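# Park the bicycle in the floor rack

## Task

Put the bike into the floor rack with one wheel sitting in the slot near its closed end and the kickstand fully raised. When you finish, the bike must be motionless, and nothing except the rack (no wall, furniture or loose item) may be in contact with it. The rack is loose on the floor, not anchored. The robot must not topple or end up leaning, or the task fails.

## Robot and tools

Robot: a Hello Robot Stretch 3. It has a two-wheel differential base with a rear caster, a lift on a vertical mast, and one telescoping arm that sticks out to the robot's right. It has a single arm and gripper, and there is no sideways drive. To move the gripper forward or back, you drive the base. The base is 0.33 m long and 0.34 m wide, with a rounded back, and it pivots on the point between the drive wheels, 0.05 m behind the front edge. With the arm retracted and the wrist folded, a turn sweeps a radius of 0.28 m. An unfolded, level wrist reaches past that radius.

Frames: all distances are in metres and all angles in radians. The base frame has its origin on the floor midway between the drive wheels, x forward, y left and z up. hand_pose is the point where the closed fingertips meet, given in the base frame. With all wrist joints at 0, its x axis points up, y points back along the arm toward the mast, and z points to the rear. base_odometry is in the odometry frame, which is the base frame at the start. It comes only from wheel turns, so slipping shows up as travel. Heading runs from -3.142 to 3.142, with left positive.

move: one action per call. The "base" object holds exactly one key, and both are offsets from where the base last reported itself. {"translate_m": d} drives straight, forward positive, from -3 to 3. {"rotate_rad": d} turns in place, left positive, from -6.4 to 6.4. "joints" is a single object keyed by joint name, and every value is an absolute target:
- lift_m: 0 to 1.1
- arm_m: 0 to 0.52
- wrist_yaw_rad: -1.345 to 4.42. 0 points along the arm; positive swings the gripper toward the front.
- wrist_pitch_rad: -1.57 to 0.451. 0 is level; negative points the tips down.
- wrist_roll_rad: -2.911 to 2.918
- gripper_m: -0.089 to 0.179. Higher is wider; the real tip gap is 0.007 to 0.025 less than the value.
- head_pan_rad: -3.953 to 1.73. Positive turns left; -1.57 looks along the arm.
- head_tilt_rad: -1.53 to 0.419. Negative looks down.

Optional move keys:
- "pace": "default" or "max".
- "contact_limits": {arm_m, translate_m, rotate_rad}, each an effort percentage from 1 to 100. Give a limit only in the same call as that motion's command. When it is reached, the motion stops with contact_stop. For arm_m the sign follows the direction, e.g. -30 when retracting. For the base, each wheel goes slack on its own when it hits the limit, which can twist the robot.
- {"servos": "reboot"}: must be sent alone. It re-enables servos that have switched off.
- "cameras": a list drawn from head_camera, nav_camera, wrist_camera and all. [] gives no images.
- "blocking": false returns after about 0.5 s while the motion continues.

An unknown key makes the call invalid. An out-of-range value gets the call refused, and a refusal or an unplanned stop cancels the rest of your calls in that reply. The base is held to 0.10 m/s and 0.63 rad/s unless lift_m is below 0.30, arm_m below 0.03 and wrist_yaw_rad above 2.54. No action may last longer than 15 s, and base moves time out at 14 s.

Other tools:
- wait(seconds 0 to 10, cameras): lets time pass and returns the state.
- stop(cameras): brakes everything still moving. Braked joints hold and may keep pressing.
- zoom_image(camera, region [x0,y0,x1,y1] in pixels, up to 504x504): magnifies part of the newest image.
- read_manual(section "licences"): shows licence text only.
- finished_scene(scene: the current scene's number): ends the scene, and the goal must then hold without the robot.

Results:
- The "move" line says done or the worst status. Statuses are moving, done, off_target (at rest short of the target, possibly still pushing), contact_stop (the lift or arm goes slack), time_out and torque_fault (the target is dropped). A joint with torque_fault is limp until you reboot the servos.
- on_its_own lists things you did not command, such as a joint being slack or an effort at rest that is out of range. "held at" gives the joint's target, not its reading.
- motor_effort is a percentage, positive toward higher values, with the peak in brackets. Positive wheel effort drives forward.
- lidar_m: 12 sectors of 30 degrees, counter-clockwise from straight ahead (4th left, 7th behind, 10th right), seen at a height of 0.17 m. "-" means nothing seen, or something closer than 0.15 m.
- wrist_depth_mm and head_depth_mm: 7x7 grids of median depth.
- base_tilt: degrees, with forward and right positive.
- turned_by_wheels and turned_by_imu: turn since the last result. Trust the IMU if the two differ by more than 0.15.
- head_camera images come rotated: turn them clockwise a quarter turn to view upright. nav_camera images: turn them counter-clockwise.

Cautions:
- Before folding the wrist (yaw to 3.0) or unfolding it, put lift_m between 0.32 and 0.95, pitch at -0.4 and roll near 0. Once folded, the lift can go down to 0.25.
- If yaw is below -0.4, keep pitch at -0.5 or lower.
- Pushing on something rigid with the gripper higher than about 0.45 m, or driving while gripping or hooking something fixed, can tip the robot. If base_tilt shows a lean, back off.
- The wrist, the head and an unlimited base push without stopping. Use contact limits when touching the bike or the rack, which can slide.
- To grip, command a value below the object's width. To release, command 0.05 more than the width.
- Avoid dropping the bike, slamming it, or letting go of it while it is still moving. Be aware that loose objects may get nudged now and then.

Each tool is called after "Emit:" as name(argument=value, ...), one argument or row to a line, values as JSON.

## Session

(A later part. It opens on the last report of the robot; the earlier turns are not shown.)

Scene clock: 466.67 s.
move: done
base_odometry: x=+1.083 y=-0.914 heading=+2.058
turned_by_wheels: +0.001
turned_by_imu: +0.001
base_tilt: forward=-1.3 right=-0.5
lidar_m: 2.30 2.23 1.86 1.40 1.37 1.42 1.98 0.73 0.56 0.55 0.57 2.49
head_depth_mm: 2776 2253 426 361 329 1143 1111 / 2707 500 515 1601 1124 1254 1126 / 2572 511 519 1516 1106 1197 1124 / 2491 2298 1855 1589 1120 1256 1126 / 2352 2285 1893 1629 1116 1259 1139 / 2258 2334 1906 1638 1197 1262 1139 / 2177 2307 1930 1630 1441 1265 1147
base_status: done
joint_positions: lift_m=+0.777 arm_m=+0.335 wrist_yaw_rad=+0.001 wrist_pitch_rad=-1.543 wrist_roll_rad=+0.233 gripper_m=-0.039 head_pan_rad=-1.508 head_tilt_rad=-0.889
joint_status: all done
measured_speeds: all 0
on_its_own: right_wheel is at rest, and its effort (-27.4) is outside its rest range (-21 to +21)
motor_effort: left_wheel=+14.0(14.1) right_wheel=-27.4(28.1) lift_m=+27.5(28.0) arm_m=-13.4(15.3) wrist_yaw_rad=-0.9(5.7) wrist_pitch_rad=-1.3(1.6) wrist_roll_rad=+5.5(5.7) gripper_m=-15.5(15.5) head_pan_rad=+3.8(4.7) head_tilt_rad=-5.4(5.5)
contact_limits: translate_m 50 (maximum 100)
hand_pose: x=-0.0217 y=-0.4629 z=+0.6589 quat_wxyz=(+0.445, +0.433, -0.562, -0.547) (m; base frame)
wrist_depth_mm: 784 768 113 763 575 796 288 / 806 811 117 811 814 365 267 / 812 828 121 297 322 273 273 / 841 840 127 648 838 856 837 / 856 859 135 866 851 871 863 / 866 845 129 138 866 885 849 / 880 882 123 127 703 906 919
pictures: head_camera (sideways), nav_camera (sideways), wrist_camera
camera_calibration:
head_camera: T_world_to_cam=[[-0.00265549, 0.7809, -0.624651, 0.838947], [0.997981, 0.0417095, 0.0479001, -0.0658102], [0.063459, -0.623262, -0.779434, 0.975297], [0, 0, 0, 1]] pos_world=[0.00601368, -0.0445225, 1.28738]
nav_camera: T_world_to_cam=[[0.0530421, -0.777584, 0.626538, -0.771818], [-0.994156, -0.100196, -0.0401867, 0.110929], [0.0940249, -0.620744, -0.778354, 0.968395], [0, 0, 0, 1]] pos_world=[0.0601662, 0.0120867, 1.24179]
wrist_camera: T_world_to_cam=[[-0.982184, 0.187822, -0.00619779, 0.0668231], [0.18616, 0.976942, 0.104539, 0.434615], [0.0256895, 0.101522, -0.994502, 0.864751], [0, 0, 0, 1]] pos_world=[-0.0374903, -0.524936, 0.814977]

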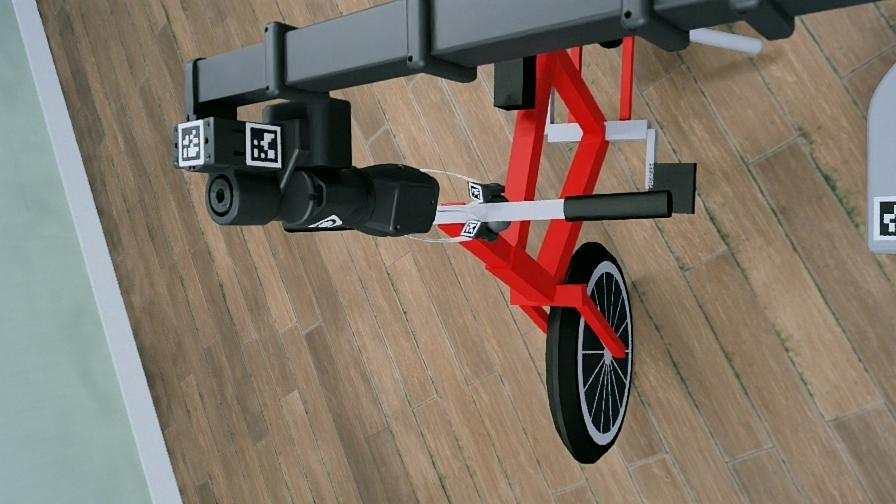

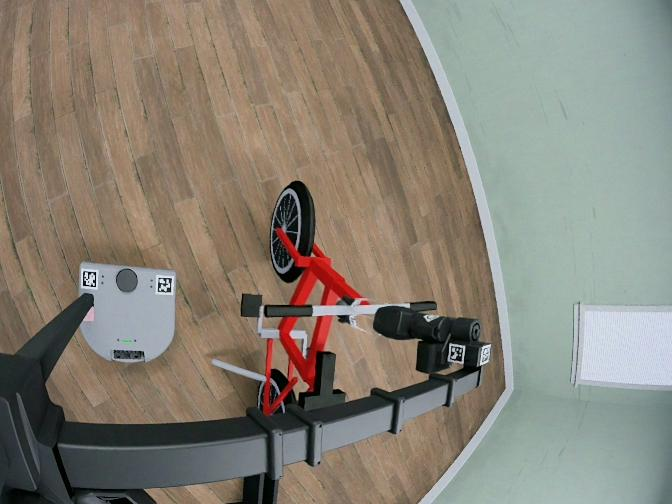

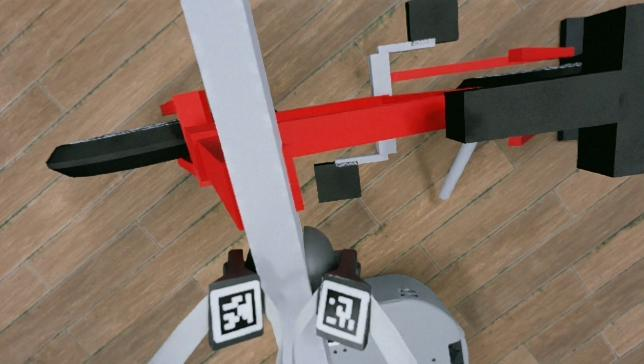

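Emit:
move(
  joints={"head_pan_rad": -2.45, "head_tilt_rad": -0.85},
  cameras=["head_camera"],
)

Emit:
zoom_image(
  camera="head_camera",
  region=[380, 0, 700, 360],
)

Scene clock: 470.53 s.
move: done
base_odometry: x=+1.083 y=-0.914 heading=+2.058
turned_by_wheels: +0.000
turned_by_imu: +0.000
base_tilt: forward=-1.3 right=-0.4
lidar_m: 2.29 2.23 1.86 1.40 1.37 1.43 1.99 0.73 0.56 0.56 0.57 2.49
head_depth_mm: 2252 2398 1939 1647 1436 1267 - / 2289 2385 1967 1596 1424 1282 - / 2345 2433 1961 1542 1446 1312 964 / 2371 2408 1982 1662 1391 287 1122 / 2396 2451 1979 1680 904 297 1146 / 2446 2454 2010 1689 324 1101 1134 / 2450 2474 2029 1690 339 1122 1112
base_status: not commanded
joint_positions: lift_m=+0.777 arm_m=+0.335 wrist_yaw_rad=+0.001 wrist_pitch_rad=-1.543 wrist_roll_rad=+0.233 gripper_m=-0.039 head_pan_rad=-2.442 head_tilt_rad=-0.853
joint_status: all done
measured_speeds: all 0
on_its_own: right_wheel is at rest, and its effort (-27.3) is outside its rest range (-21 to +21)
motor_effort: left_wheel=+14.0(14.2) right_wheel=-27.3(27.7) lift_m=+30.6(31.0) arm_m=-8.4(10.1) wrist_yaw_rad=-0.3(1.6) wrist_pitch_rad=-1.3(1.5) wrist_roll_rad=+5.5(5.8) gripper_m=-14.3(15.1) head_pan_rad=-3.6(6.5) head_tilt_rad=+1.0(4.0)
contact_limits: translate_m 50 (maximum 100)
hand_pose: x=-0.0217 y=-0.4629 z=+0.6589 quat_wxyz=(+0.445, +0.433, -0.562, -0.547) (m; base frame)
wrist_depth_mm: 782 781 113 786 591 809 292 / 799 783 117 810 801 363 268 / 807 821 122 302 323 272 273 / 819 833 127 644 835 838 855 / 834 873 134 832 875 836 856 / 890 836 129 136 855 897 861 / 882 887 122 126 725 902 938
pictures: head_camera (sideways)
camera_calibration:
head_camera: T_world_to_cam=[[0.608733, 0.452012, -0.652019, 0.870878], [0.628503, -0.776286, 0.0486185, -0.0644938], [-0.484178, -0.439392, -0.756642, 0.949001], [0, 0, 0, 1]] pos_world=[-0.0301129, -0.0267295, 1.28902]

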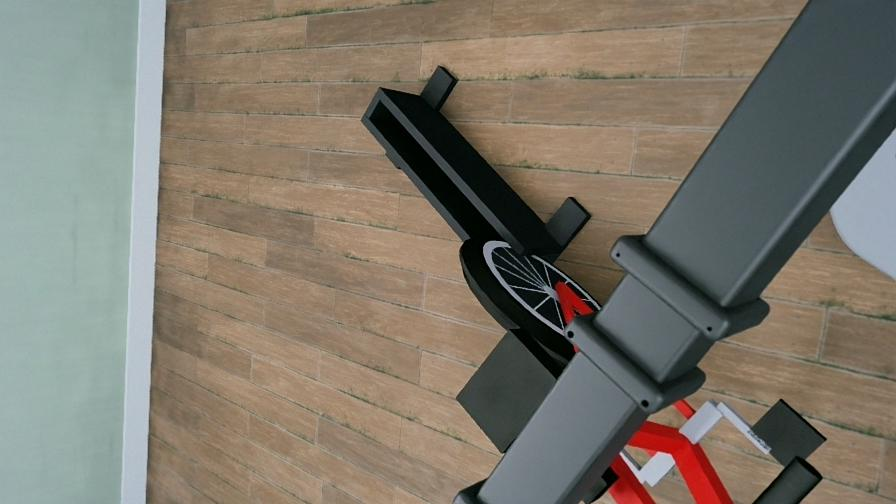

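Scaled by 1.400 from the camera's 896x504 image, which has a finer 1280x720 frame.

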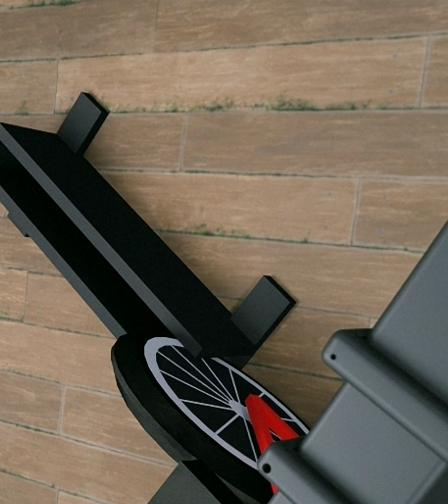

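Emit:
move(
  base={"rotate_rad": -0.08},
  joints={"head_pan_rad": -1.5, "head_tilt_rad": -0.9},
  contact_limits={"rotate_rad": 60},
)

Scene clock: 480.60 s.
move: off_target
base_odometry: x=+1.083 y=-0.914 heading=+1.979
turned_by_wheels: -0.078
turned_by_imu: -0.074
base_tilt: forward=-1.3 right=-0.4
lidar_m: 2.35 2.23 2.01 1.43 1.37 1.39 1.84 0.79 0.57 0.57 0.57 2.44
head_depth_mm: 2769 2236 428 360 328 1150 1102 / 2770 502 515 1607 1134 1248 1125 / 2685 512 518 1527 1120 1217 1121 / 2577 2282 1808 792 1346 1254 1129 / 2506 2306 1900 1620 1057 1262 1136 / 2333 2325 1915 1626 1199 1259 1136 / 2197 2312 1907 1648 1434 1255 1135
base_status: rotate_rad off_target (by the wheels' count: -0.078 of -0.080)
joint_positions: lift_m=+0.777 arm_m=+0.335 wrist_yaw_rad=+0.008 wrist_pitch_rad=-1.540 wrist_roll_rad=+0.216 gripper_m=-0.039 head_pan_rad=-1.508 head_tilt_rad=-0.889
joint_status: all done
measured_speeds: all 0
on_its_own: left_wheel is at rest, and its effort (+25.0) is outside its rest range (-21 to +21); right_wheel is at rest, and its effort (-42.6) is outside its rest range (-21 to +21)
motor_effort: left_wheel=+25.0(25.6) right_wheel=-42.6(42.9) lift_m=+33.4(33.9) arm_m=+8.8(8.8) wrist_yaw_rad=-6.1(7.6) wrist_pitch_rad=-1.9(2.2) wrist_roll_rad=+11.0(11.4) gripper_m=-18.2(18.4) head_pan_rad=+3.9(7.8) head_tilt_rad=-5.5(7.4)
contact_limits: rotate_rad 60 (maximum 100)
hand_pose: x=-0.0218 y=-0.4636 z=+0.6589 quat_wxyz=(+0.452, +0.438, -0.557, -0.541) (m; base frame)
wrist_depth_mm: 106 118 768 787 586 797 260 / 822 114 792 812 609 267 264 / 805 119 279 307 324 838 277 / 840 479 129 833 845 837 871 / 830 868 135 856 853 850 881 / 889 891 138 138 863 890 900 / 868 872 125 155 719 938 914
pictures: head_camera (sideways), nav_camera (sideways), wrist_camera
camera_calibration:
head_camera: T_world_to_cam=[[-0.00238233, 0.780833, -0.624735, 0.839055], [0.997995, 0.041371, 0.0479024, -0.0658132], [0.0632496, -0.623368, -0.779366, 0.97521], [0, 0, 0, 1]] pos_world=[0.00599845, -0.0445241, 1.28739]
nav_camera: T_world_to_cam=[[0.05277, -0.777535, 0.626622, -0.771926], [-0.99419, -0.0998576, -0.0401826, 0.110924], [0.0938163, -0.620861, -0.778287, 0.968308], [0, 0, 0, 1]] pos_world=[0.0601707, 0.0120615, 1.24178]
wrist_camera: T_world_to_cam=[[-0.986388, 0.164318, -0.0062644, 0.0559067], [0.162844, 0.981414, 0.101532, 0.438901], [0.0228315, 0.09913, -0.994813, 0.863812], [0, 0, 0, 1]] pos_world=[-0.0360489, -0.52556, 0.815119]

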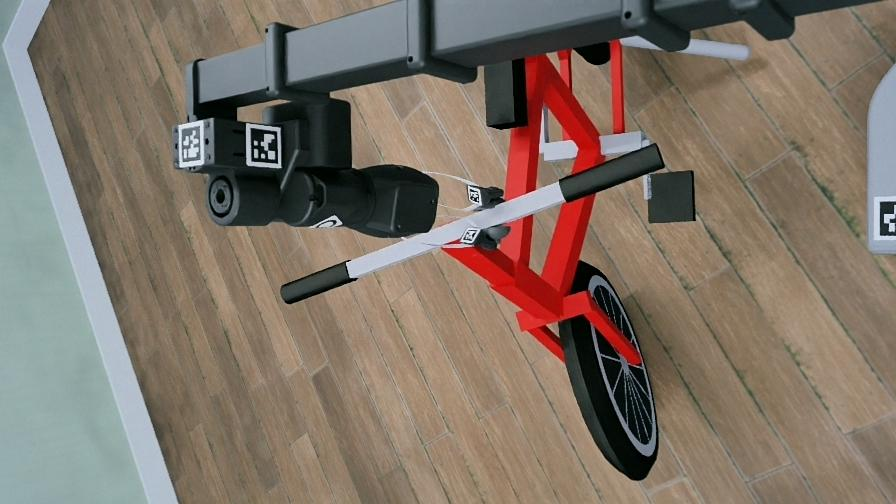

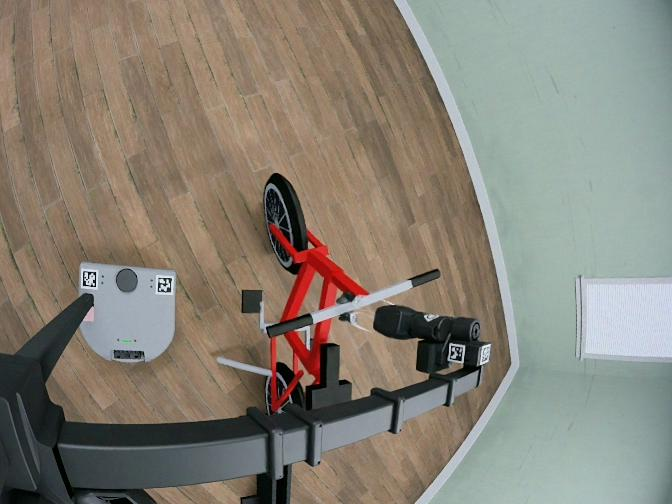

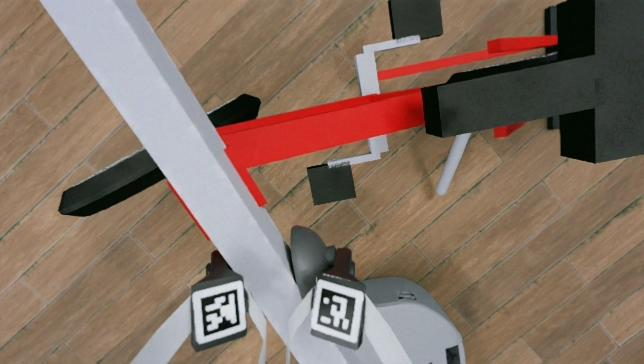

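Emit:
move(
  base={"rotate_rad": 0.05},
  joints={"arm_m": 0.355, "lift_m": 0.782, "wrist_roll_rad": 0.4},
)

Scene clock: 486.80 s.
move: off_target
base_odometry: x=+1.083 y=-0.914 heading=+2.030
turned_by_wheels: +0.050
turned_by_imu: +0.049
base_tilt: forward=-1.3 right=-0.5
lidar_m: 2.31 2.23 1.91 1.41 1.37 1.42 1.94 0.76 0.58 0.56 0.57 2.48
head_depth_mm: 2794 2219 410 355 329 1188 1098 / 2691 510 524 1604 1135 1252 1122 / 2660 512 534 922 1100 1219 1130 / 2539 2279 1852 1558 1151 1258 1133 / 2399 2302 1895 1634 1118 1270 1131 / 2304 2314 1905 1633 1191 1259 1136 / 2177 2279 1928 1644 1432 1266 1140
base_status: done
joint_positions: lift_m=+0.782 arm_m=+0.355 wrist_yaw_rad=+0.009 wrist_pitch_rad=-1.556 wrist_roll_rad=+0.374 gripper_m=-0.039 head_pan_rad=-1.508 head_tilt_rad=-0.889
joint_status: wrist_roll_rad off_target (ended at +0.374, target +0.400); the others done
measured_speeds: all 0
motor_effort: left_wheel=+4.1(24.1) right_wheel=-7.8(40.2) lift_m=+18.3(46.7) arm_m=+17.1(23.3) wrist_yaw_rad=-6.5(8.8) wrist_pitch_rad=+0.9(1.8) wrist_roll_rad=+8.4(15.4) gripper_m=-17.0(18.6) head_pan_rad=+3.7(4.5) head_tilt_rad=-4.7(5.8)
hand_pose: x=-0.0218 y=-0.4796 z=+0.6642 quat_wxyz=(+0.404, +0.398, -0.586, -0.578) (m; base frame)
wrist_depth_mm: 771 - 787 792 777 791 265 / 817 827 122 799 344 267 272 / 815 808 125 306 808 848 833 / 852 485 131 643 848 860 857 / 812 851 851 150 881 859 879 / 872 881 128 130 745 894 896 / 875 903 124 152 733 921 936
pictures: head_camera (sideways), nav_camera (sideways), wrist_camera
camera_calibration:
head_camera: T_world_to_cam=[[-0.00252904, 0.780837, -0.624729, 0.839048], [0.997987, 0.0415578, 0.0479022, -0.065813], [0.0633662, -0.623351, -0.779371, 0.975216], [0, 0, 0, 1]] pos_world=[0.00600679, -0.044524, 1.28739]
nav_camera: T_world_to_cam=[[0.0529161, -0.77753, 0.626616, -0.77192], [-0.994171, -0.100044, -0.0401829, 0.110924], [0.0939324, -0.620837, -0.778291, 0.968313], [0, 0, 0, 1]] pos_world=[0.0601684, 0.0120721, 1.24178]
wrist_camera: T_world_to_cam=[[-0.948723, 0.316055, -0.00573171, 0.131739], [0.313238, 0.942394, 0.117369, 0.428113], [0.0424967, 0.109556, -0.993072, 0.874968], [0, 0, 0, 1]] pos_world=[-0.0463005, -0.540946, 0.819414]

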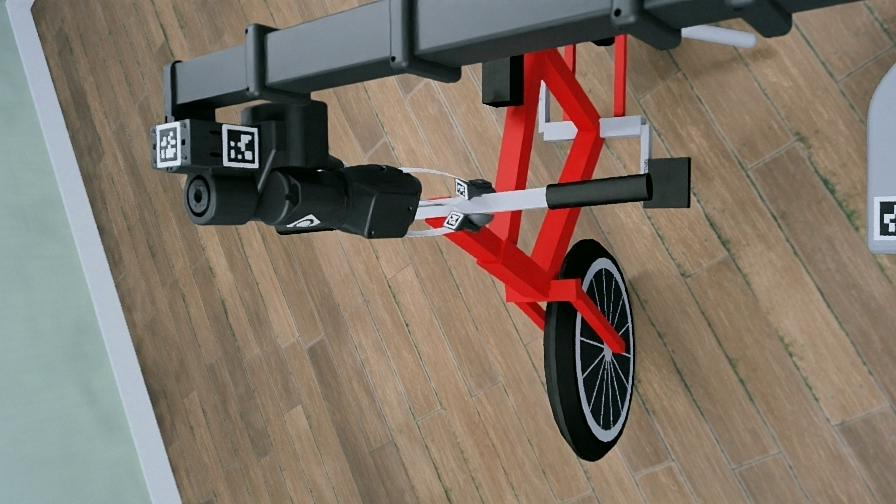

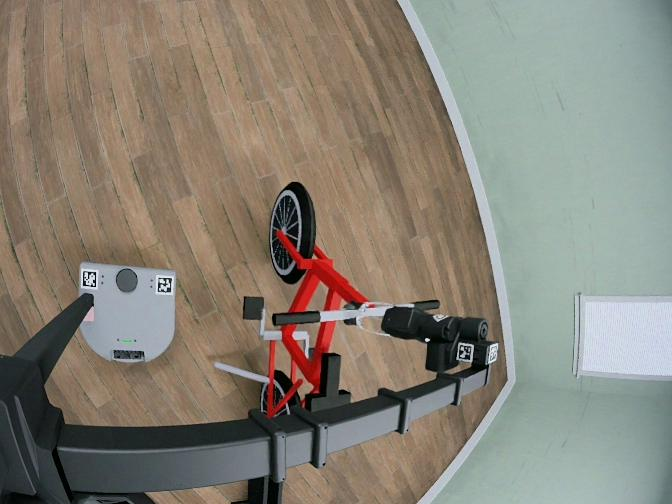

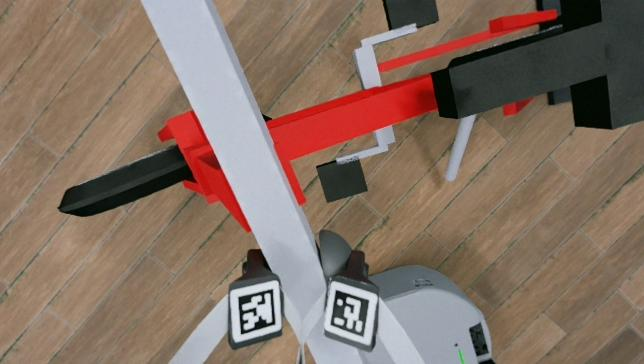

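Emit:
move(
  base={"translate_m": 0.01},
  joints={"arm_m": 0.38, "lift_m": 0.786, "wrist_roll_rad": 0.5},
)

Scene clock: 490.73 s.
move: contact_stop
base_odometry: x=+1.079 y=-0.905 heading=+2.029
turned_by_wheels: +0.000
turned_by_imu: +0.000
base_tilt: forward=-1.3 right=-0.4
lidar_m: 2.30 2.22 1.91 1.42 1.37 1.41 1.94 0.77 0.59 0.54 0.58 2.47
head_depth_mm: 2820 2172 403 352 329 1209 1120 / 2726 525 1742 1605 1187 1250 1123 / 2629 526 577 910 1355 1242 1126 / 2526 2263 1843 1617 1084 1256 1125 / 2416 2296 1902 1617 1136 1264 1134 / 2260 2306 1918 1633 1204 1261 1137 / 2200 2302 1919 1640 1430 1278 1143
base_status: done
joint_positions: lift_m=+0.787 arm_m=+0.380 wrist_yaw_rad=+0.007 wrist_pitch_rad=-1.556 wrist_roll_rad=+0.482 gripper_m=-0.039 head_pan_rad=-1.508 head_tilt_rad=-0.889
joint_status: lift_m contact_stop (moved +0.005 of +0.004); the others done
measured_speeds: all 0
on_its_own: lift_m is slack since a contact_stop
motor_effort: left_wheel=+0.4(7.7) right_wheel=+2.9(4.9) lift_m=+25.3(39.9) arm_m=+17.5(21.3) wrist_yaw_rad=-5.6(9.1) wrist_pitch_rad=+1.2(1.4) wrist_roll_rad=+5.6(10.1) gripper_m=-15.2(18.4) head_pan_rad=+3.6(4.5) head_tilt_rad=-5.6(5.7)
hand_pose: x=-0.0218 y=-0.5045 z=+0.6687 quat_wxyz=(+0.371, +0.365, -0.608, -0.600) (m; base frame)
wrist_depth_mm: 803 801 126 801 784 387 268 / 807 812 130 817 330 275 286 / 825 820 134 305 850 824 844 / 839 830 178 635 832 866 856 / 866 875 853 145 869 850 865 / 880 887 127 130 767 897 937 / 901 900 120 129 725 790 923
pictures: head_camera (sideways), nav_camera (sideways), wrist_camera
camera_calibration:
head_camera: T_world_to_cam=[[-0.00258148, 0.780844, -0.624721, 0.839038], [0.997984, 0.0416238, 0.047902, -0.0658127], [0.0634072, -0.623338, -0.779377, 0.975224], [0, 0, 0, 1]] pos_world=[0.00600975, -0.0445239, 1.28738]
nav_camera: T_world_to_cam=[[0.0529683, -0.777532, 0.626608, -0.77191], [-0.994165, -0.10011, -0.0401833, 0.110924], [0.0939733, -0.620823, -0.778298, 0.968322], [0, 0, 0, 1]] pos_world=[0.0601676, 0.0120763, 1.24178]
wrist_camera: T_world_to_cam=[[-0.90793, 0.419061, -0.0070493, 0.193411], [0.415382, 0.901946, 0.118115, 0.432356], [0.0558557, 0.104312, -0.992975, 0.879766], [0, 0, 0, 1]] pos_world=[-0.053129, -0.562784, 0.823881]

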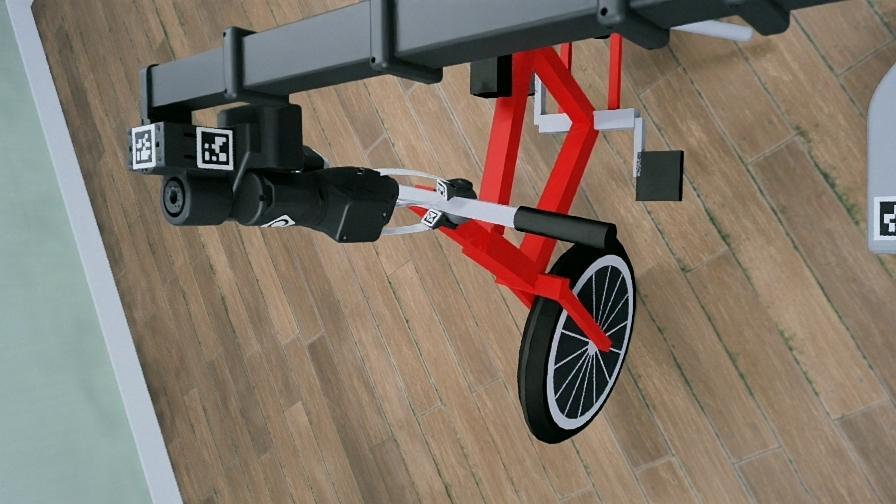

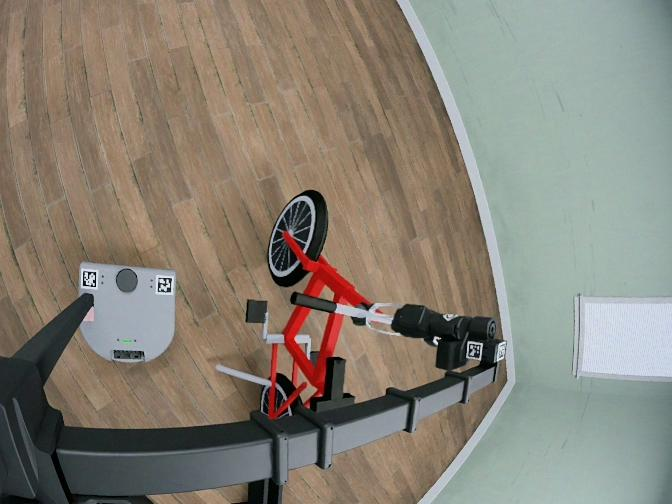

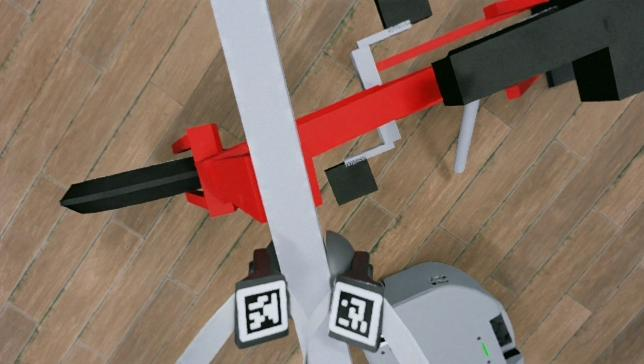

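Emit:
move(
  base={"translate_m": -0.05},
  joints={"lift_m": 0.787, "arm_m": 0.385},
  contact_limits={"translate_m": 55},
)

Scene clock: 495.57 s.
move: done
base_odometry: x=+1.101 y=-0.949 heading=+2.030
turned_by_wheels: +0.000
turned_by_imu: +0.001
base_tilt: forward=-1.3 right=-0.5
lidar_m: 2.35 2.26 1.88 1.39 1.35 1.39 1.90 0.76 0.58 0.54 0.57 2.49
head_depth_mm: 2785 2223 402 352 328 1202 1120 / 2679 524 1741 1606 1188 1256 1119 / 2647 530 586 915 1364 1233 1130 / 2571 2303 1837 1593 1096 1265 1130 / 2408 2295 1910 1639 1131 1259 1138 / 2310 2310 1923 1636 1200 1271 1137 / 2200 2326 1928 1652 1405 1270 1139
base_status: done
joint_positions: lift_m=+0.787 arm_m=+0.385 wrist_yaw_rad=+0.005 wrist_pitch_rad=-1.556 wrist_roll_rad=+0.482 gripper_m=-0.039 head_pan_rad=-1.508 head_tilt_rad=-0.889
joint_status: all done
measured_speeds: all 0
motor_effort: left_wheel=+4.6(6.6) right_wheel=-13.6(18.5) lift_m=+10.8(29.3) arm_m=+17.5(23.4) wrist_yaw_rad=-4.4(6.9) wrist_pitch_rad=+1.2(1.5) wrist_roll_rad=+5.5(6.0) gripper_m=-15.7(16.4) head_pan_rad=+3.7(4.8) head_tilt_rad=-5.6(5.7)
contact_limits: translate_m 55 (maximum 100)
hand_pose: x=-0.0218 y=-0.5095 z=+0.6692 quat_wxyz=(+0.371, +0.365, -0.608, -0.600) (m; base frame)
wrist_depth_mm: 805 812 127 799 821 366 270 / 824 792 130 816 333 274 281 / 852 819 133 310 829 830 831 / 845 821 147 640 873 838 856 / 870 819 878 151 864 890 893 / 888 909 127 140 784 894 895 / 918 885 122 145 736 795 906
pictures: head_camera (sideways), nav_camera (sideways), wrist_camera
camera_calibration:
head_camera: T_world_to_cam=[[-0.00259451, 0.780844, -0.624721, 0.839038], [0.997984, 0.0416404, 0.047902, -0.0658127], [0.0634176, -0.623337, -0.779377, 0.975224], [0, 0, 0, 1]] pos_world=[0.00601049, -0.0445239, 1.28738]
nav_camera: T_world_to_cam=[[0.0529813, -0.777532, 0.626608, -0.77191], [-0.994163, -0.100126, -0.0401833, 0.110924], [0.0939836, -0.620822, -0.778298, 0.968321], [0, 0, 0, 1]] pos_world=[0.0601674, 0.0120773, 1.24178]
wrist_camera: T_world_to_cam=[[-0.907396, 0.420215, -0.00713203, 0.196209], [0.41653, 0.901439, 0.11794, 0.436722], [0.0559895, 0.104048, -0.992995, 0.880667], [0, 0, 0, 1]] pos_world=[-0.053177, -0.56776, 0.82439]

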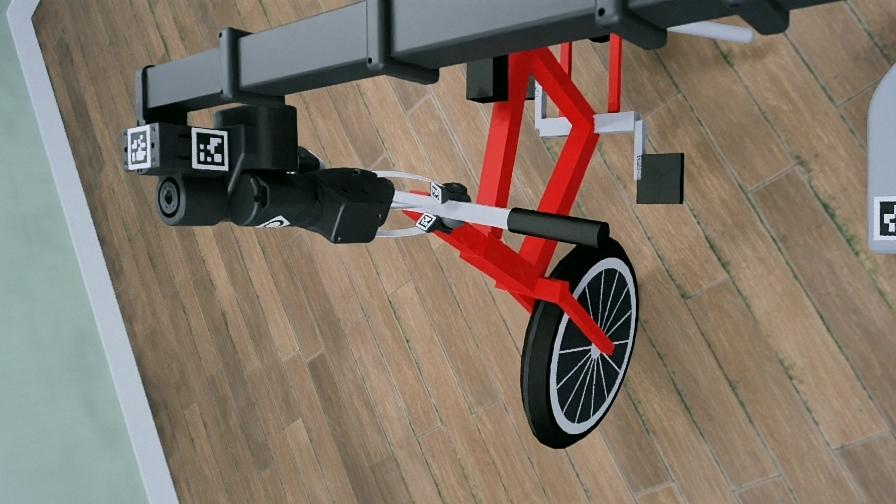

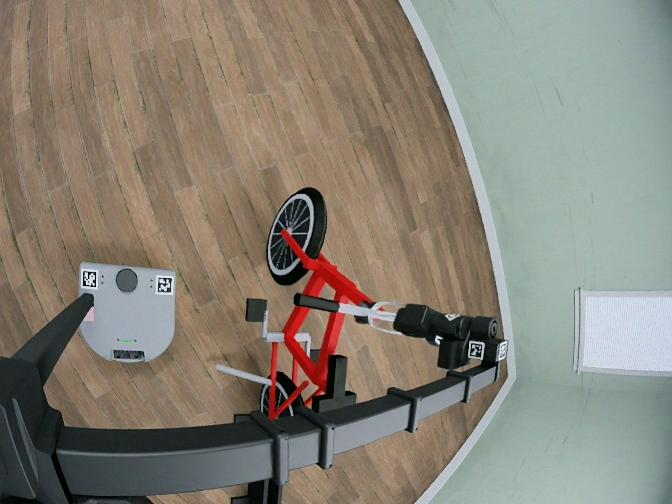

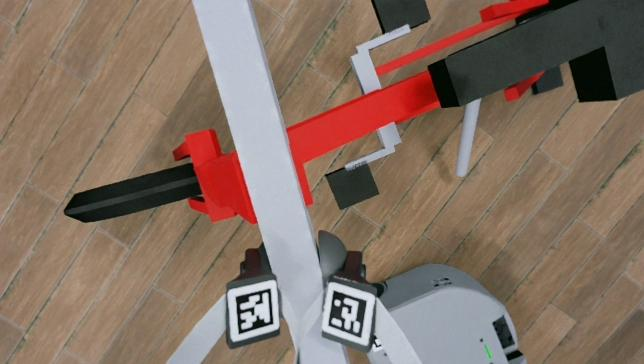

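Emit:
move(
  base={"translate_m": -0.08},
  joints={"lift_m": 0.789, "arm_m": 0.39},
  contact_limits={"translate_m": 55},
)

Scene clock: 499.37 s.
move: done
base_odometry: x=+1.136 y=-1.021 heading=+2.030
turned_by_wheels: +0.000
turned_by_imu: +0.000
base_tilt: forward=-1.3 right=-0.5
lidar_m: 2.42 2.33 1.82 1.35 1.31 1.35 1.84 0.77 0.58 0.53 0.56 2.53
head_depth_mm: 2823 2182 398 352 329 1212 1123 / 2771 523 1756 1602 1144 1249 1126 / 2661 533 590 918 1360 1215 1129 / 2595 2278 1845 1597 1097 1254 1133 / 2480 2304 1908 1629 1131 1267 1131 / 2336 2291 1904 1644 1195 1270 1141 / 2231 2354 1926 1650 1433 1275 1147
base_status: done
joint_positions: lift_m=+0.789 arm_m=+0.390 wrist_yaw_rad=+0.005 wrist_pitch_rad=-1.556 wrist_roll_rad=+0.479 gripper_m=-0.039 head_pan_rad=-1.508 head_tilt_rad=-0.889
joint_status: all done
measured_speeds: all 0
motor_effort: left_wheel=-0.2(14.4) right_wheel=-4.5(31.4) lift_m=+14.4(32.4) arm_m=+15.7(22.7) wrist_yaw_rad=-4.1(5.7) wrist_pitch_rad=+1.3(1.4) wrist_roll_rad=+6.9(7.2) gripper_m=-15.7(16.1) head_pan_rad=+4.0(4.5) head_tilt_rad=-4.9(5.7)
contact_limits: translate_m 55 (maximum 100)
hand_pose: x=-0.0217 y=-0.5145 z=+0.6712 quat_wxyz=(+0.371, +0.366, -0.607, -0.599) (m; base frame)
wrist_depth_mm: 779 786 129 795 613 370 269 / 832 841 131 823 330 272 282 / 819 823 133 305 838 838 858 / 834 836 167 651 844 870 883 / 826 867 854 149 916 901 894 / 922 884 127 130 806 891 910 / 900 908 122 129 718 793 955
pictures: head_camera (sideways), nav_camera (sideways), wrist_camera
camera_calibration:
head_camera: T_world_to_cam=[[-0.00260549, 0.780855, -0.624706, 0.839019], [0.997983, 0.0416526, 0.0479016, -0.0658121], [0.0634249, -0.623322, -0.779389, 0.975239], [0, 0, 0, 1]] pos_world=[0.00601106, -0.0445236, 1.28738]
nav_camera: T_world_to_cam=[[0.0529923, -0.777543, 0.626593, -0.77189], [-0.994162, -0.100138, -0.040184, 0.110925], [0.0939908, -0.620806, -0.77831, 0.968337], [0, 0, 0, 1]] pos_world=[0.0601672, 0.0120791, 1.24178]
wrist_camera: T_world_to_cam=[[-0.908521, 0.417779, -0.00700557, 0.196956], [0.414114, 0.902531, 0.118095, 0.441347], [0.0556606, 0.104391, -0.992978, 0.883331], [0, 0, 0, 1]] pos_world=[-0.0529961, -0.572825, 0.826387]

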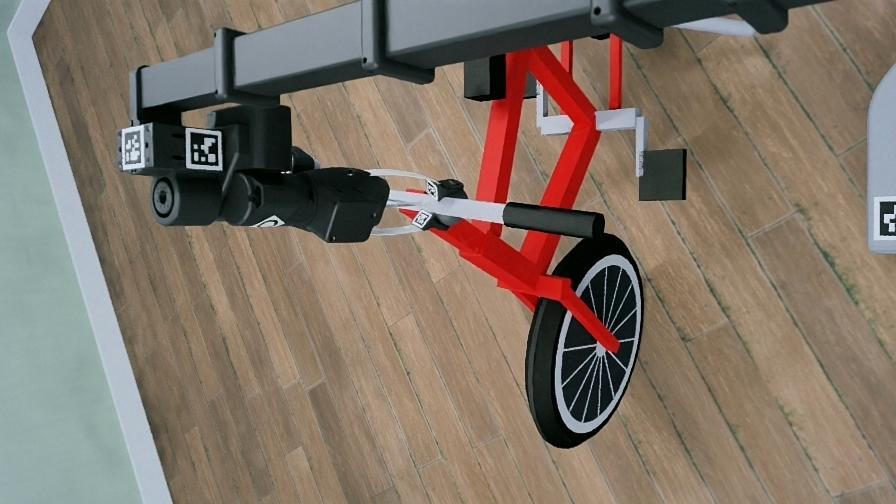

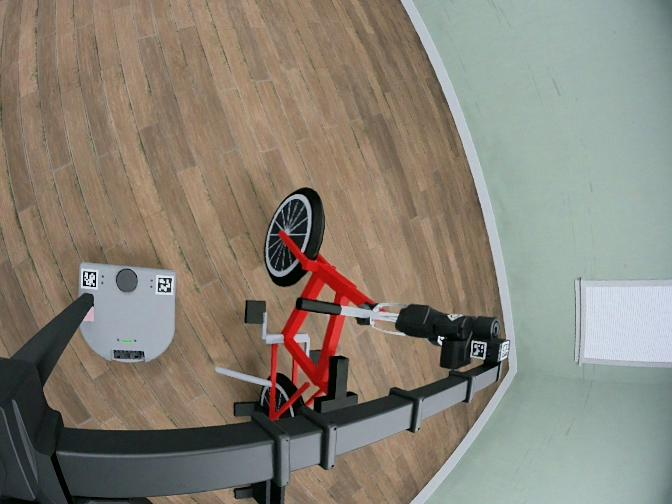

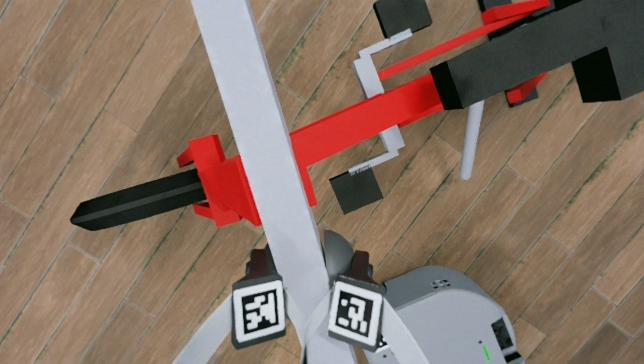

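Emit:
move(
  joints={"head_pan_rad": -2.45, "head_tilt_rad": -0.85},
  cameras=["head_camera"],
)

Emit:
zoom_image(
  camera="head_camera",
  region=[360, 50, 680, 410],
)

Scene clock: 502.63 s.
move: done
base_odometry: x=+1.136 y=-1.021 heading=+2.030
turned_by_wheels: +0.000
turned_by_imu: +0.000
base_tilt: forward=-1.3 right=-0.5
lidar_m: 2.42 2.32 1.82 1.35 1.31 1.35 1.84 0.77 0.58 0.53 0.57 2.54
head_depth_mm: 2163 2364 1952 1636 1427 1261 - / 2196 2358 1947 1622 1447 1291 - / 2242 2422 1971 1552 1432 1332 968 / 2241 2414 1972 1486 1398 - 1135 / 2265 2453 1990 1688 307 1209 1140 / 2310 2464 1988 959 306 1226 1130 / 2337 2476 2012 1685 329 1225 1139
base_status: not commanded
joint_positions: lift_m=+0.789 arm_m=+0.390 wrist_yaw_rad=+0.005 wrist_pitch_rad=-1.556 wrist_roll_rad=+0.479 gripper_m=-0.039 head_pan_rad=-2.442 head_tilt_rad=-0.853
joint_status: all done
measured_speeds: all 0
motor_effort: left_wheel=-0.2(1.0) right_wheel=-4.4(4.7) lift_m=+7.6(7.6) arm_m=+15.4(16.3) wrist_yaw_rad=-3.8(5.0) wrist_pitch_rad=+1.2(1.6) wrist_roll_rad=+6.6(7.3) gripper_m=-15.4(16.1) head_pan_rad=-3.1(5.8) head_tilt_rad=+1.6(3.1)
contact_limits: translate_m 55 (maximum 100)
hand_pose: x=-0.0217 y=-0.5145 z=+0.6711 quat_wxyz=(+0.371, +0.366, -0.607, -0.599) (m; base frame)
wrist_depth_mm: 823 812 129 791 603 367 269 / 811 834 131 809 329 273 282 / 821 837 134 309 838 852 855 / 842 824 168 661 857 848 844 / 841 871 859 149 883 910 904 / 900 895 127 130 799 908 898 / 916 891 121 130 735 805 969
pictures: head_camera (sideways)
camera_calibration:
head_camera: T_world_to_cam=[[0.608732, 0.452017, -0.652017, 0.870875], [0.628508, -0.776282, 0.0486184, -0.0644938], [-0.484173, -0.439394, -0.756644, 0.949003], [0, 0, 0, 1]] pos_world=[-0.0301127, -0.0267297, 1.28902]

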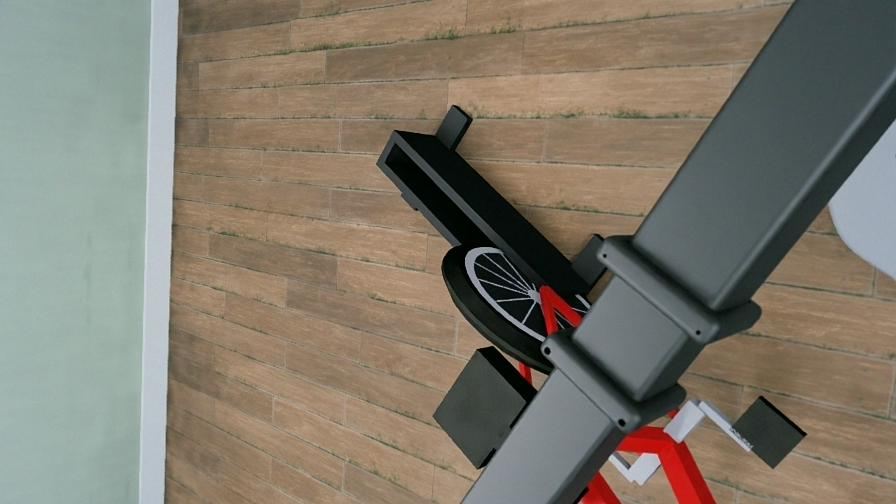

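Scaled by 1.400 from the camera's 896x504 image, which has a finer 1280x720 frame.

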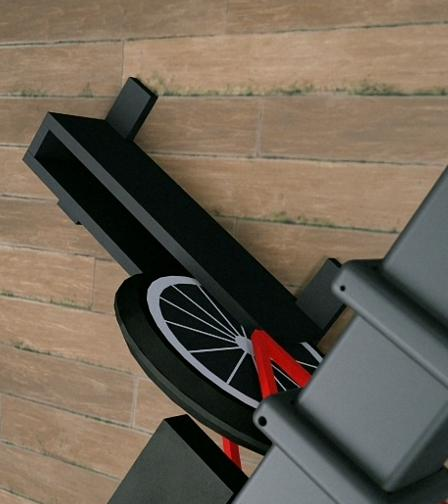

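Emit:
move(
  base={"translate_m": -0.09},
  joints={"lift_m": 0.792},
  contact_limits={"translate_m": 55},
  cameras=["head_camera", "wrist_camera"],
)

Scene clock: 509.23 s.
move: done
base_odometry: x=+1.176 y=-1.102 heading=+2.031
turned_by_wheels: +0.001
turned_by_imu: +0.001
base_tilt: forward=-1.3 right=-0.5
lidar_m: 2.50 2.41 1.76 1.30 1.26 1.30 1.78 0.76 0.57 0.52 0.55 2.57
head_depth_mm: 2096 2299 1947 1657 1423 1263 - / 2130 2320 1945 1656 1430 1294 - / 2167 2361 1951 1561 1436 - 966 / 2154 2337 1998 1500 1397 - 1140 / 2192 2400 1985 1680 305 1215 1144 / 2219 2413 2026 961 302 1215 1132 / 2257 2465 1992 1703 327 1229 1141
base_status: done
joint_positions: lift_m=+0.792 arm_m=+0.390 wrist_yaw_rad=+0.005 wrist_pitch_rad=-1.556 wrist_roll_rad=+0.482 gripper_m=-0.039 head_pan_rad=-2.442 head_tilt_rad=-0.853
joint_status: all done
measured_speeds: all 0
motor_effort: left_wheel=+5.4(6.0) right_wheel=-14.4(24.4) lift_m=+16.9(32.2) arm_m=+13.7(14.5) wrist_yaw_rad=-4.5(5.1) wrist_pitch_rad=+1.0(1.3) wrist_roll_rad=+5.7(7.0) gripper_m=-15.7(16.1) head_pan_rad=-4.0(4.4) head_tilt_rad=+1.7(2.0)
contact_limits: translate_m 55 (maximum 100)
hand_pose: x=-0.0217 y=-0.5145 z=+0.6742 quat_wxyz=(+0.370, +0.365, -0.608, -0.600) (m; base frame)
wrist_depth_mm: 805 806 133 822 789 379 271 / 835 826 135 826 337 278 290 / 833 838 137 314 861 843 849 / 833 853 190 650 865 849 890 / 859 864 836 151 882 860 861 / 863 877 127 140 824 909 902 / 908 906 122 129 738 786 894
pictures: head_camera (sideways), wrist_camera
camera_calibration:
head_camera: T_world_to_cam=[[0.608671, 0.451861, -0.652182, 0.87109], [0.628433, -0.776342, 0.0486226, -0.0644988], [-0.484346, -0.439448, -0.756502, 0.948819], [0, 0, 0, 1]] pos_world=[-0.0301177, -0.0267277, 1.28903]
wrist_camera: T_world_to_cam=[[-0.907284, 0.420458, -0.0071227, 0.198481], [0.416772, 0.901327, 0.117942, 0.440578], [0.0560095, 0.104038, -0.992995, 0.886147], [0, 0, 0, 1]] pos_world=[-0.0531744, -0.572751, 0.82939]

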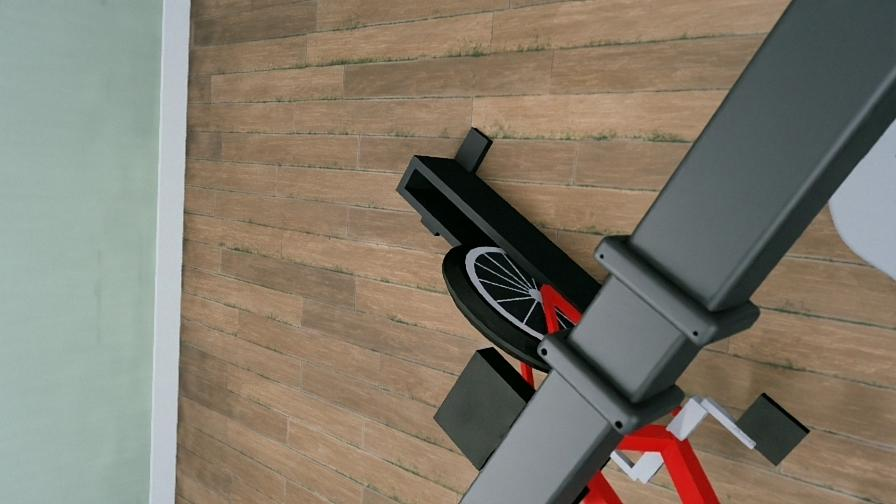

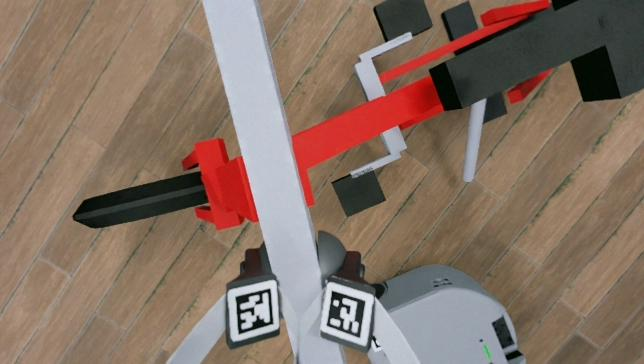

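Emit:
move(
  base={"translate_m": -0.1},
  joints={"lift_m": 0.794},
  contact_limits={"translate_m": 55},
  cameras=["head_camera", "wrist_camera"],
)

Scene clock: 515.43 s.
move: done
base_odometry: x=+1.221 y=-1.191 heading=+2.031
turned_by_wheels: +0.001
turned_by_imu: +0.001
base_tilt: forward=-1.4 right=-0.5
lidar_m: 2.59 2.49 1.69 1.25 1.22 1.25 1.71 0.76 0.56 0.49 0.54 2.63
head_depth_mm: 2006 2250 1960 1635 1431 1261 - / 2044 2277 1966 1660 1432 1285 - / 2064 2287 1958 1620 1444 - 966 / 2085 2307 1975 1490 1407 - 1134 / 2127 2346 1971 1681 301 1223 1146 / 2148 2381 2004 965 300 1086 1134 / 2179 2400 2009 1694 324 1234 1131
base_status: done
joint_positions: lift_m=+0.794 arm_m=+0.390 wrist_yaw_rad=+0.004 wrist_pitch_rad=-1.556 wrist_roll_rad=+0.484 gripper_m=-0.039 head_pan_rad=-2.442 head_tilt_rad=-0.853
joint_status: all done
measured_speeds: all 0
motor_effort: left_wheel=+7.4(7.7) right_wheel=-17.2(26.1) lift_m=+22.4(32.7) arm_m=+10.3(12.3) wrist_yaw_rad=-2.9(5.4) wrist_pitch_rad=+1.2(1.6) wrist_roll_rad=+5.1(6.4) gripper_m=-15.1(16.0) head_pan_rad=-3.7(4.2) head_tilt_rad=+1.2(2.1)
contact_limits: translate_m 55 (maximum 100)
hand_pose: x=-0.0217 y=-0.5145 z=+0.6762 quat_wxyz=(+0.370, +0.364, -0.609, -0.600) (m; base frame)
wrist_depth_mm: 796 792 138 815 616 274 272 / 793 821 138 813 337 278 297 / 833 828 140 315 851 848 848 / 859 879 160 636 871 886 863 / 867 847 429 154 879 872 896 / 875 908 128 131 801 887 910 / 910 928 120 128 733 811 939
pictures: head_camera (sideways), wrist_camera
camera_calibration:
head_camera: T_world_to_cam=[[0.608576, 0.451768, -0.652335, 0.87129], [0.628431, -0.776344, 0.0486265, -0.0645039], [-0.484468, -0.43954, -0.75637, 0.948648], [0, 0, 0, 1]] pos_world=[-0.03012, -0.0267289, 1.28904]
wrist_camera: T_world_to_cam=[[-0.906038, 0.423137, -0.00714461, 0.199931], [0.419429, 0.900091, 0.117961, 0.439742], [0.0563445, 0.103881, -0.992993, 0.888038], [0, 0, 0, 1]] pos_world=[-0.0533316, -0.572656, 0.831371]

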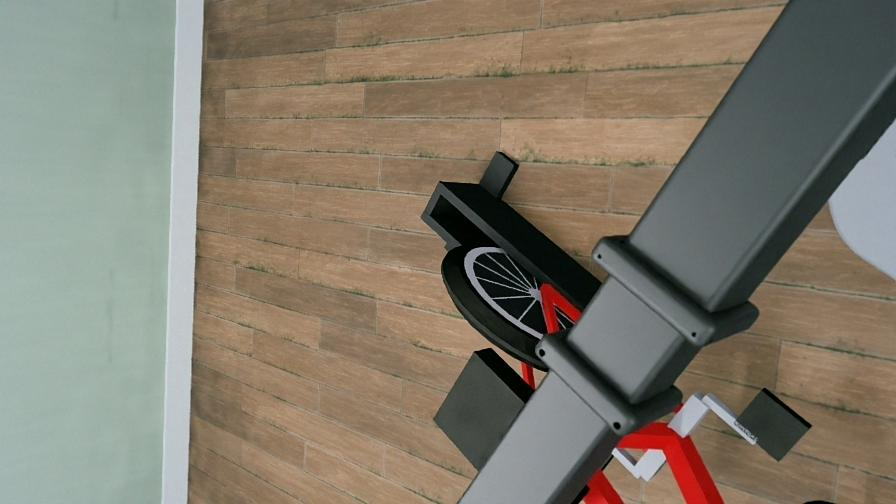

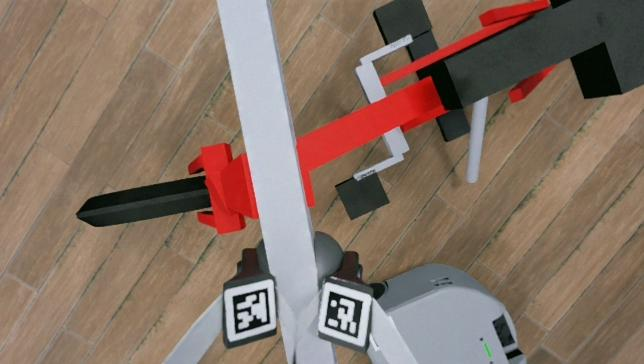

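Emit:
move(
  base={"translate_m": -0.09},
  joints={"lift_m": 0.795, "wrist_roll_rad": 0.4},
  contact_limits={"translate_m": 55},
  cameras=["head_camera", "wrist_camera"],
)

Scene clock: 520.07 s.
move: done
base_odometry: x=+1.261 y=-1.272 heading=+2.032
turned_by_wheels: +0.000
turned_by_imu: +0.000
base_tilt: forward=-1.4 right=-0.5
lidar_m: 2.66 2.57 1.65 1.20 1.17 1.20 1.65 0.76 0.56 0.49 0.52 2.67
head_depth_mm: 1946 2170 1954 1659 1433 1263 - / 1983 2190 1961 1668 1429 1291 - / 1999 2233 1969 1681 1441 - 967 / 2019 2260 1975 1544 1404 - 1141 / 2045 2306 2004 1702 301 1218 1147 / 2061 2320 2005 965 303 1088 1130 / 2084 2318 2013 1710 323 1232 1144
base_status: done
joint_positions: lift_m=+0.795 arm_m=+0.390 wrist_yaw_rad=+0.001 wrist_pitch_rad=-1.556 wrist_roll_rad=+0.387 gripper_m=-0.039 head_pan_rad=-2.442 head_tilt_rad=-0.853
joint_status: all done
measured_speeds: all 0
motor_effort: left_wheel=+6.6(13.9) right_wheel=-12.4(39.1) lift_m=+18.8(33.5) arm_m=+8.0(9.9) wrist_yaw_rad=-0.8(4.3) wrist_pitch_rad=+1.1(1.5) wrist_roll_rad=+4.1(4.6) gripper_m=-15.5(16.3) head_pan_rad=-2.9(4.1) head_tilt_rad=+1.2(2.0)
contact_limits: translate_m 55 (maximum 100)
hand_pose: x=-0.0217 y=-0.5146 z=+0.6772 quat_wxyz=(+0.398, +0.392, -0.591, -0.583) (m; base frame)
wrist_depth_mm: 826 805 139 822 813 805 274 / 832 821 822 829 632 279 279 / 843 831 817 317 329 853 851 / 827 833 243 615 864 896 870 / 867 854 878 149 888 913 936 / 881 864 127 141 833 898 929 / 898 917 122 129 740 954 909
pictures: head_camera (sideways), wrist_camera
camera_calibration:
head_camera: T_world_to_cam=[[0.608592, 0.451747, -0.652335, 0.87129], [0.628404, -0.776366, 0.0486265, -0.0645037], [-0.484484, -0.439524, -0.756369, 0.948648], [0, 0, 0, 1]] pos_world=[-0.0301209, -0.0267277, 1.28904]
wrist_camera: T_world_to_cam=[[-0.941868, 0.33593, -0.00592883, 0.153538], [0.332958, 0.935609, 0.117364, 0.456462], [0.0449733, 0.108568, -0.993071, 0.891275], [0, 0, 0, 1]] pos_world=[-0.0474534, -0.575411, 0.832437]

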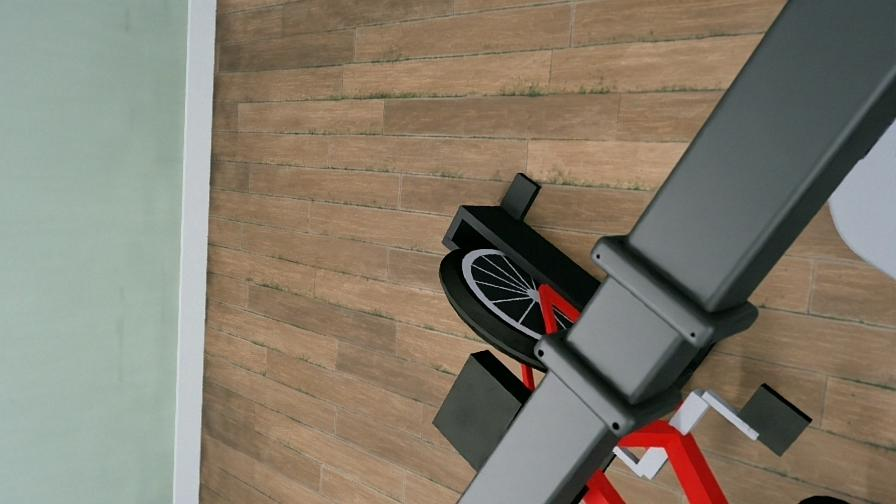

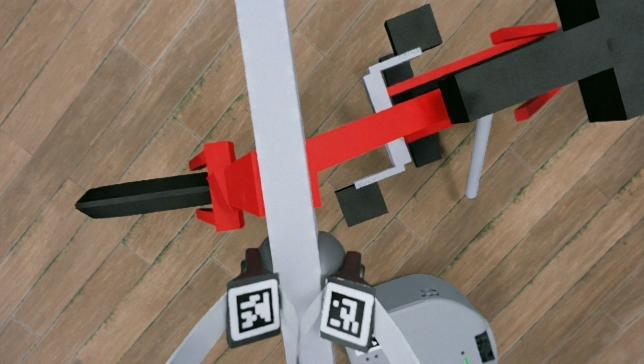

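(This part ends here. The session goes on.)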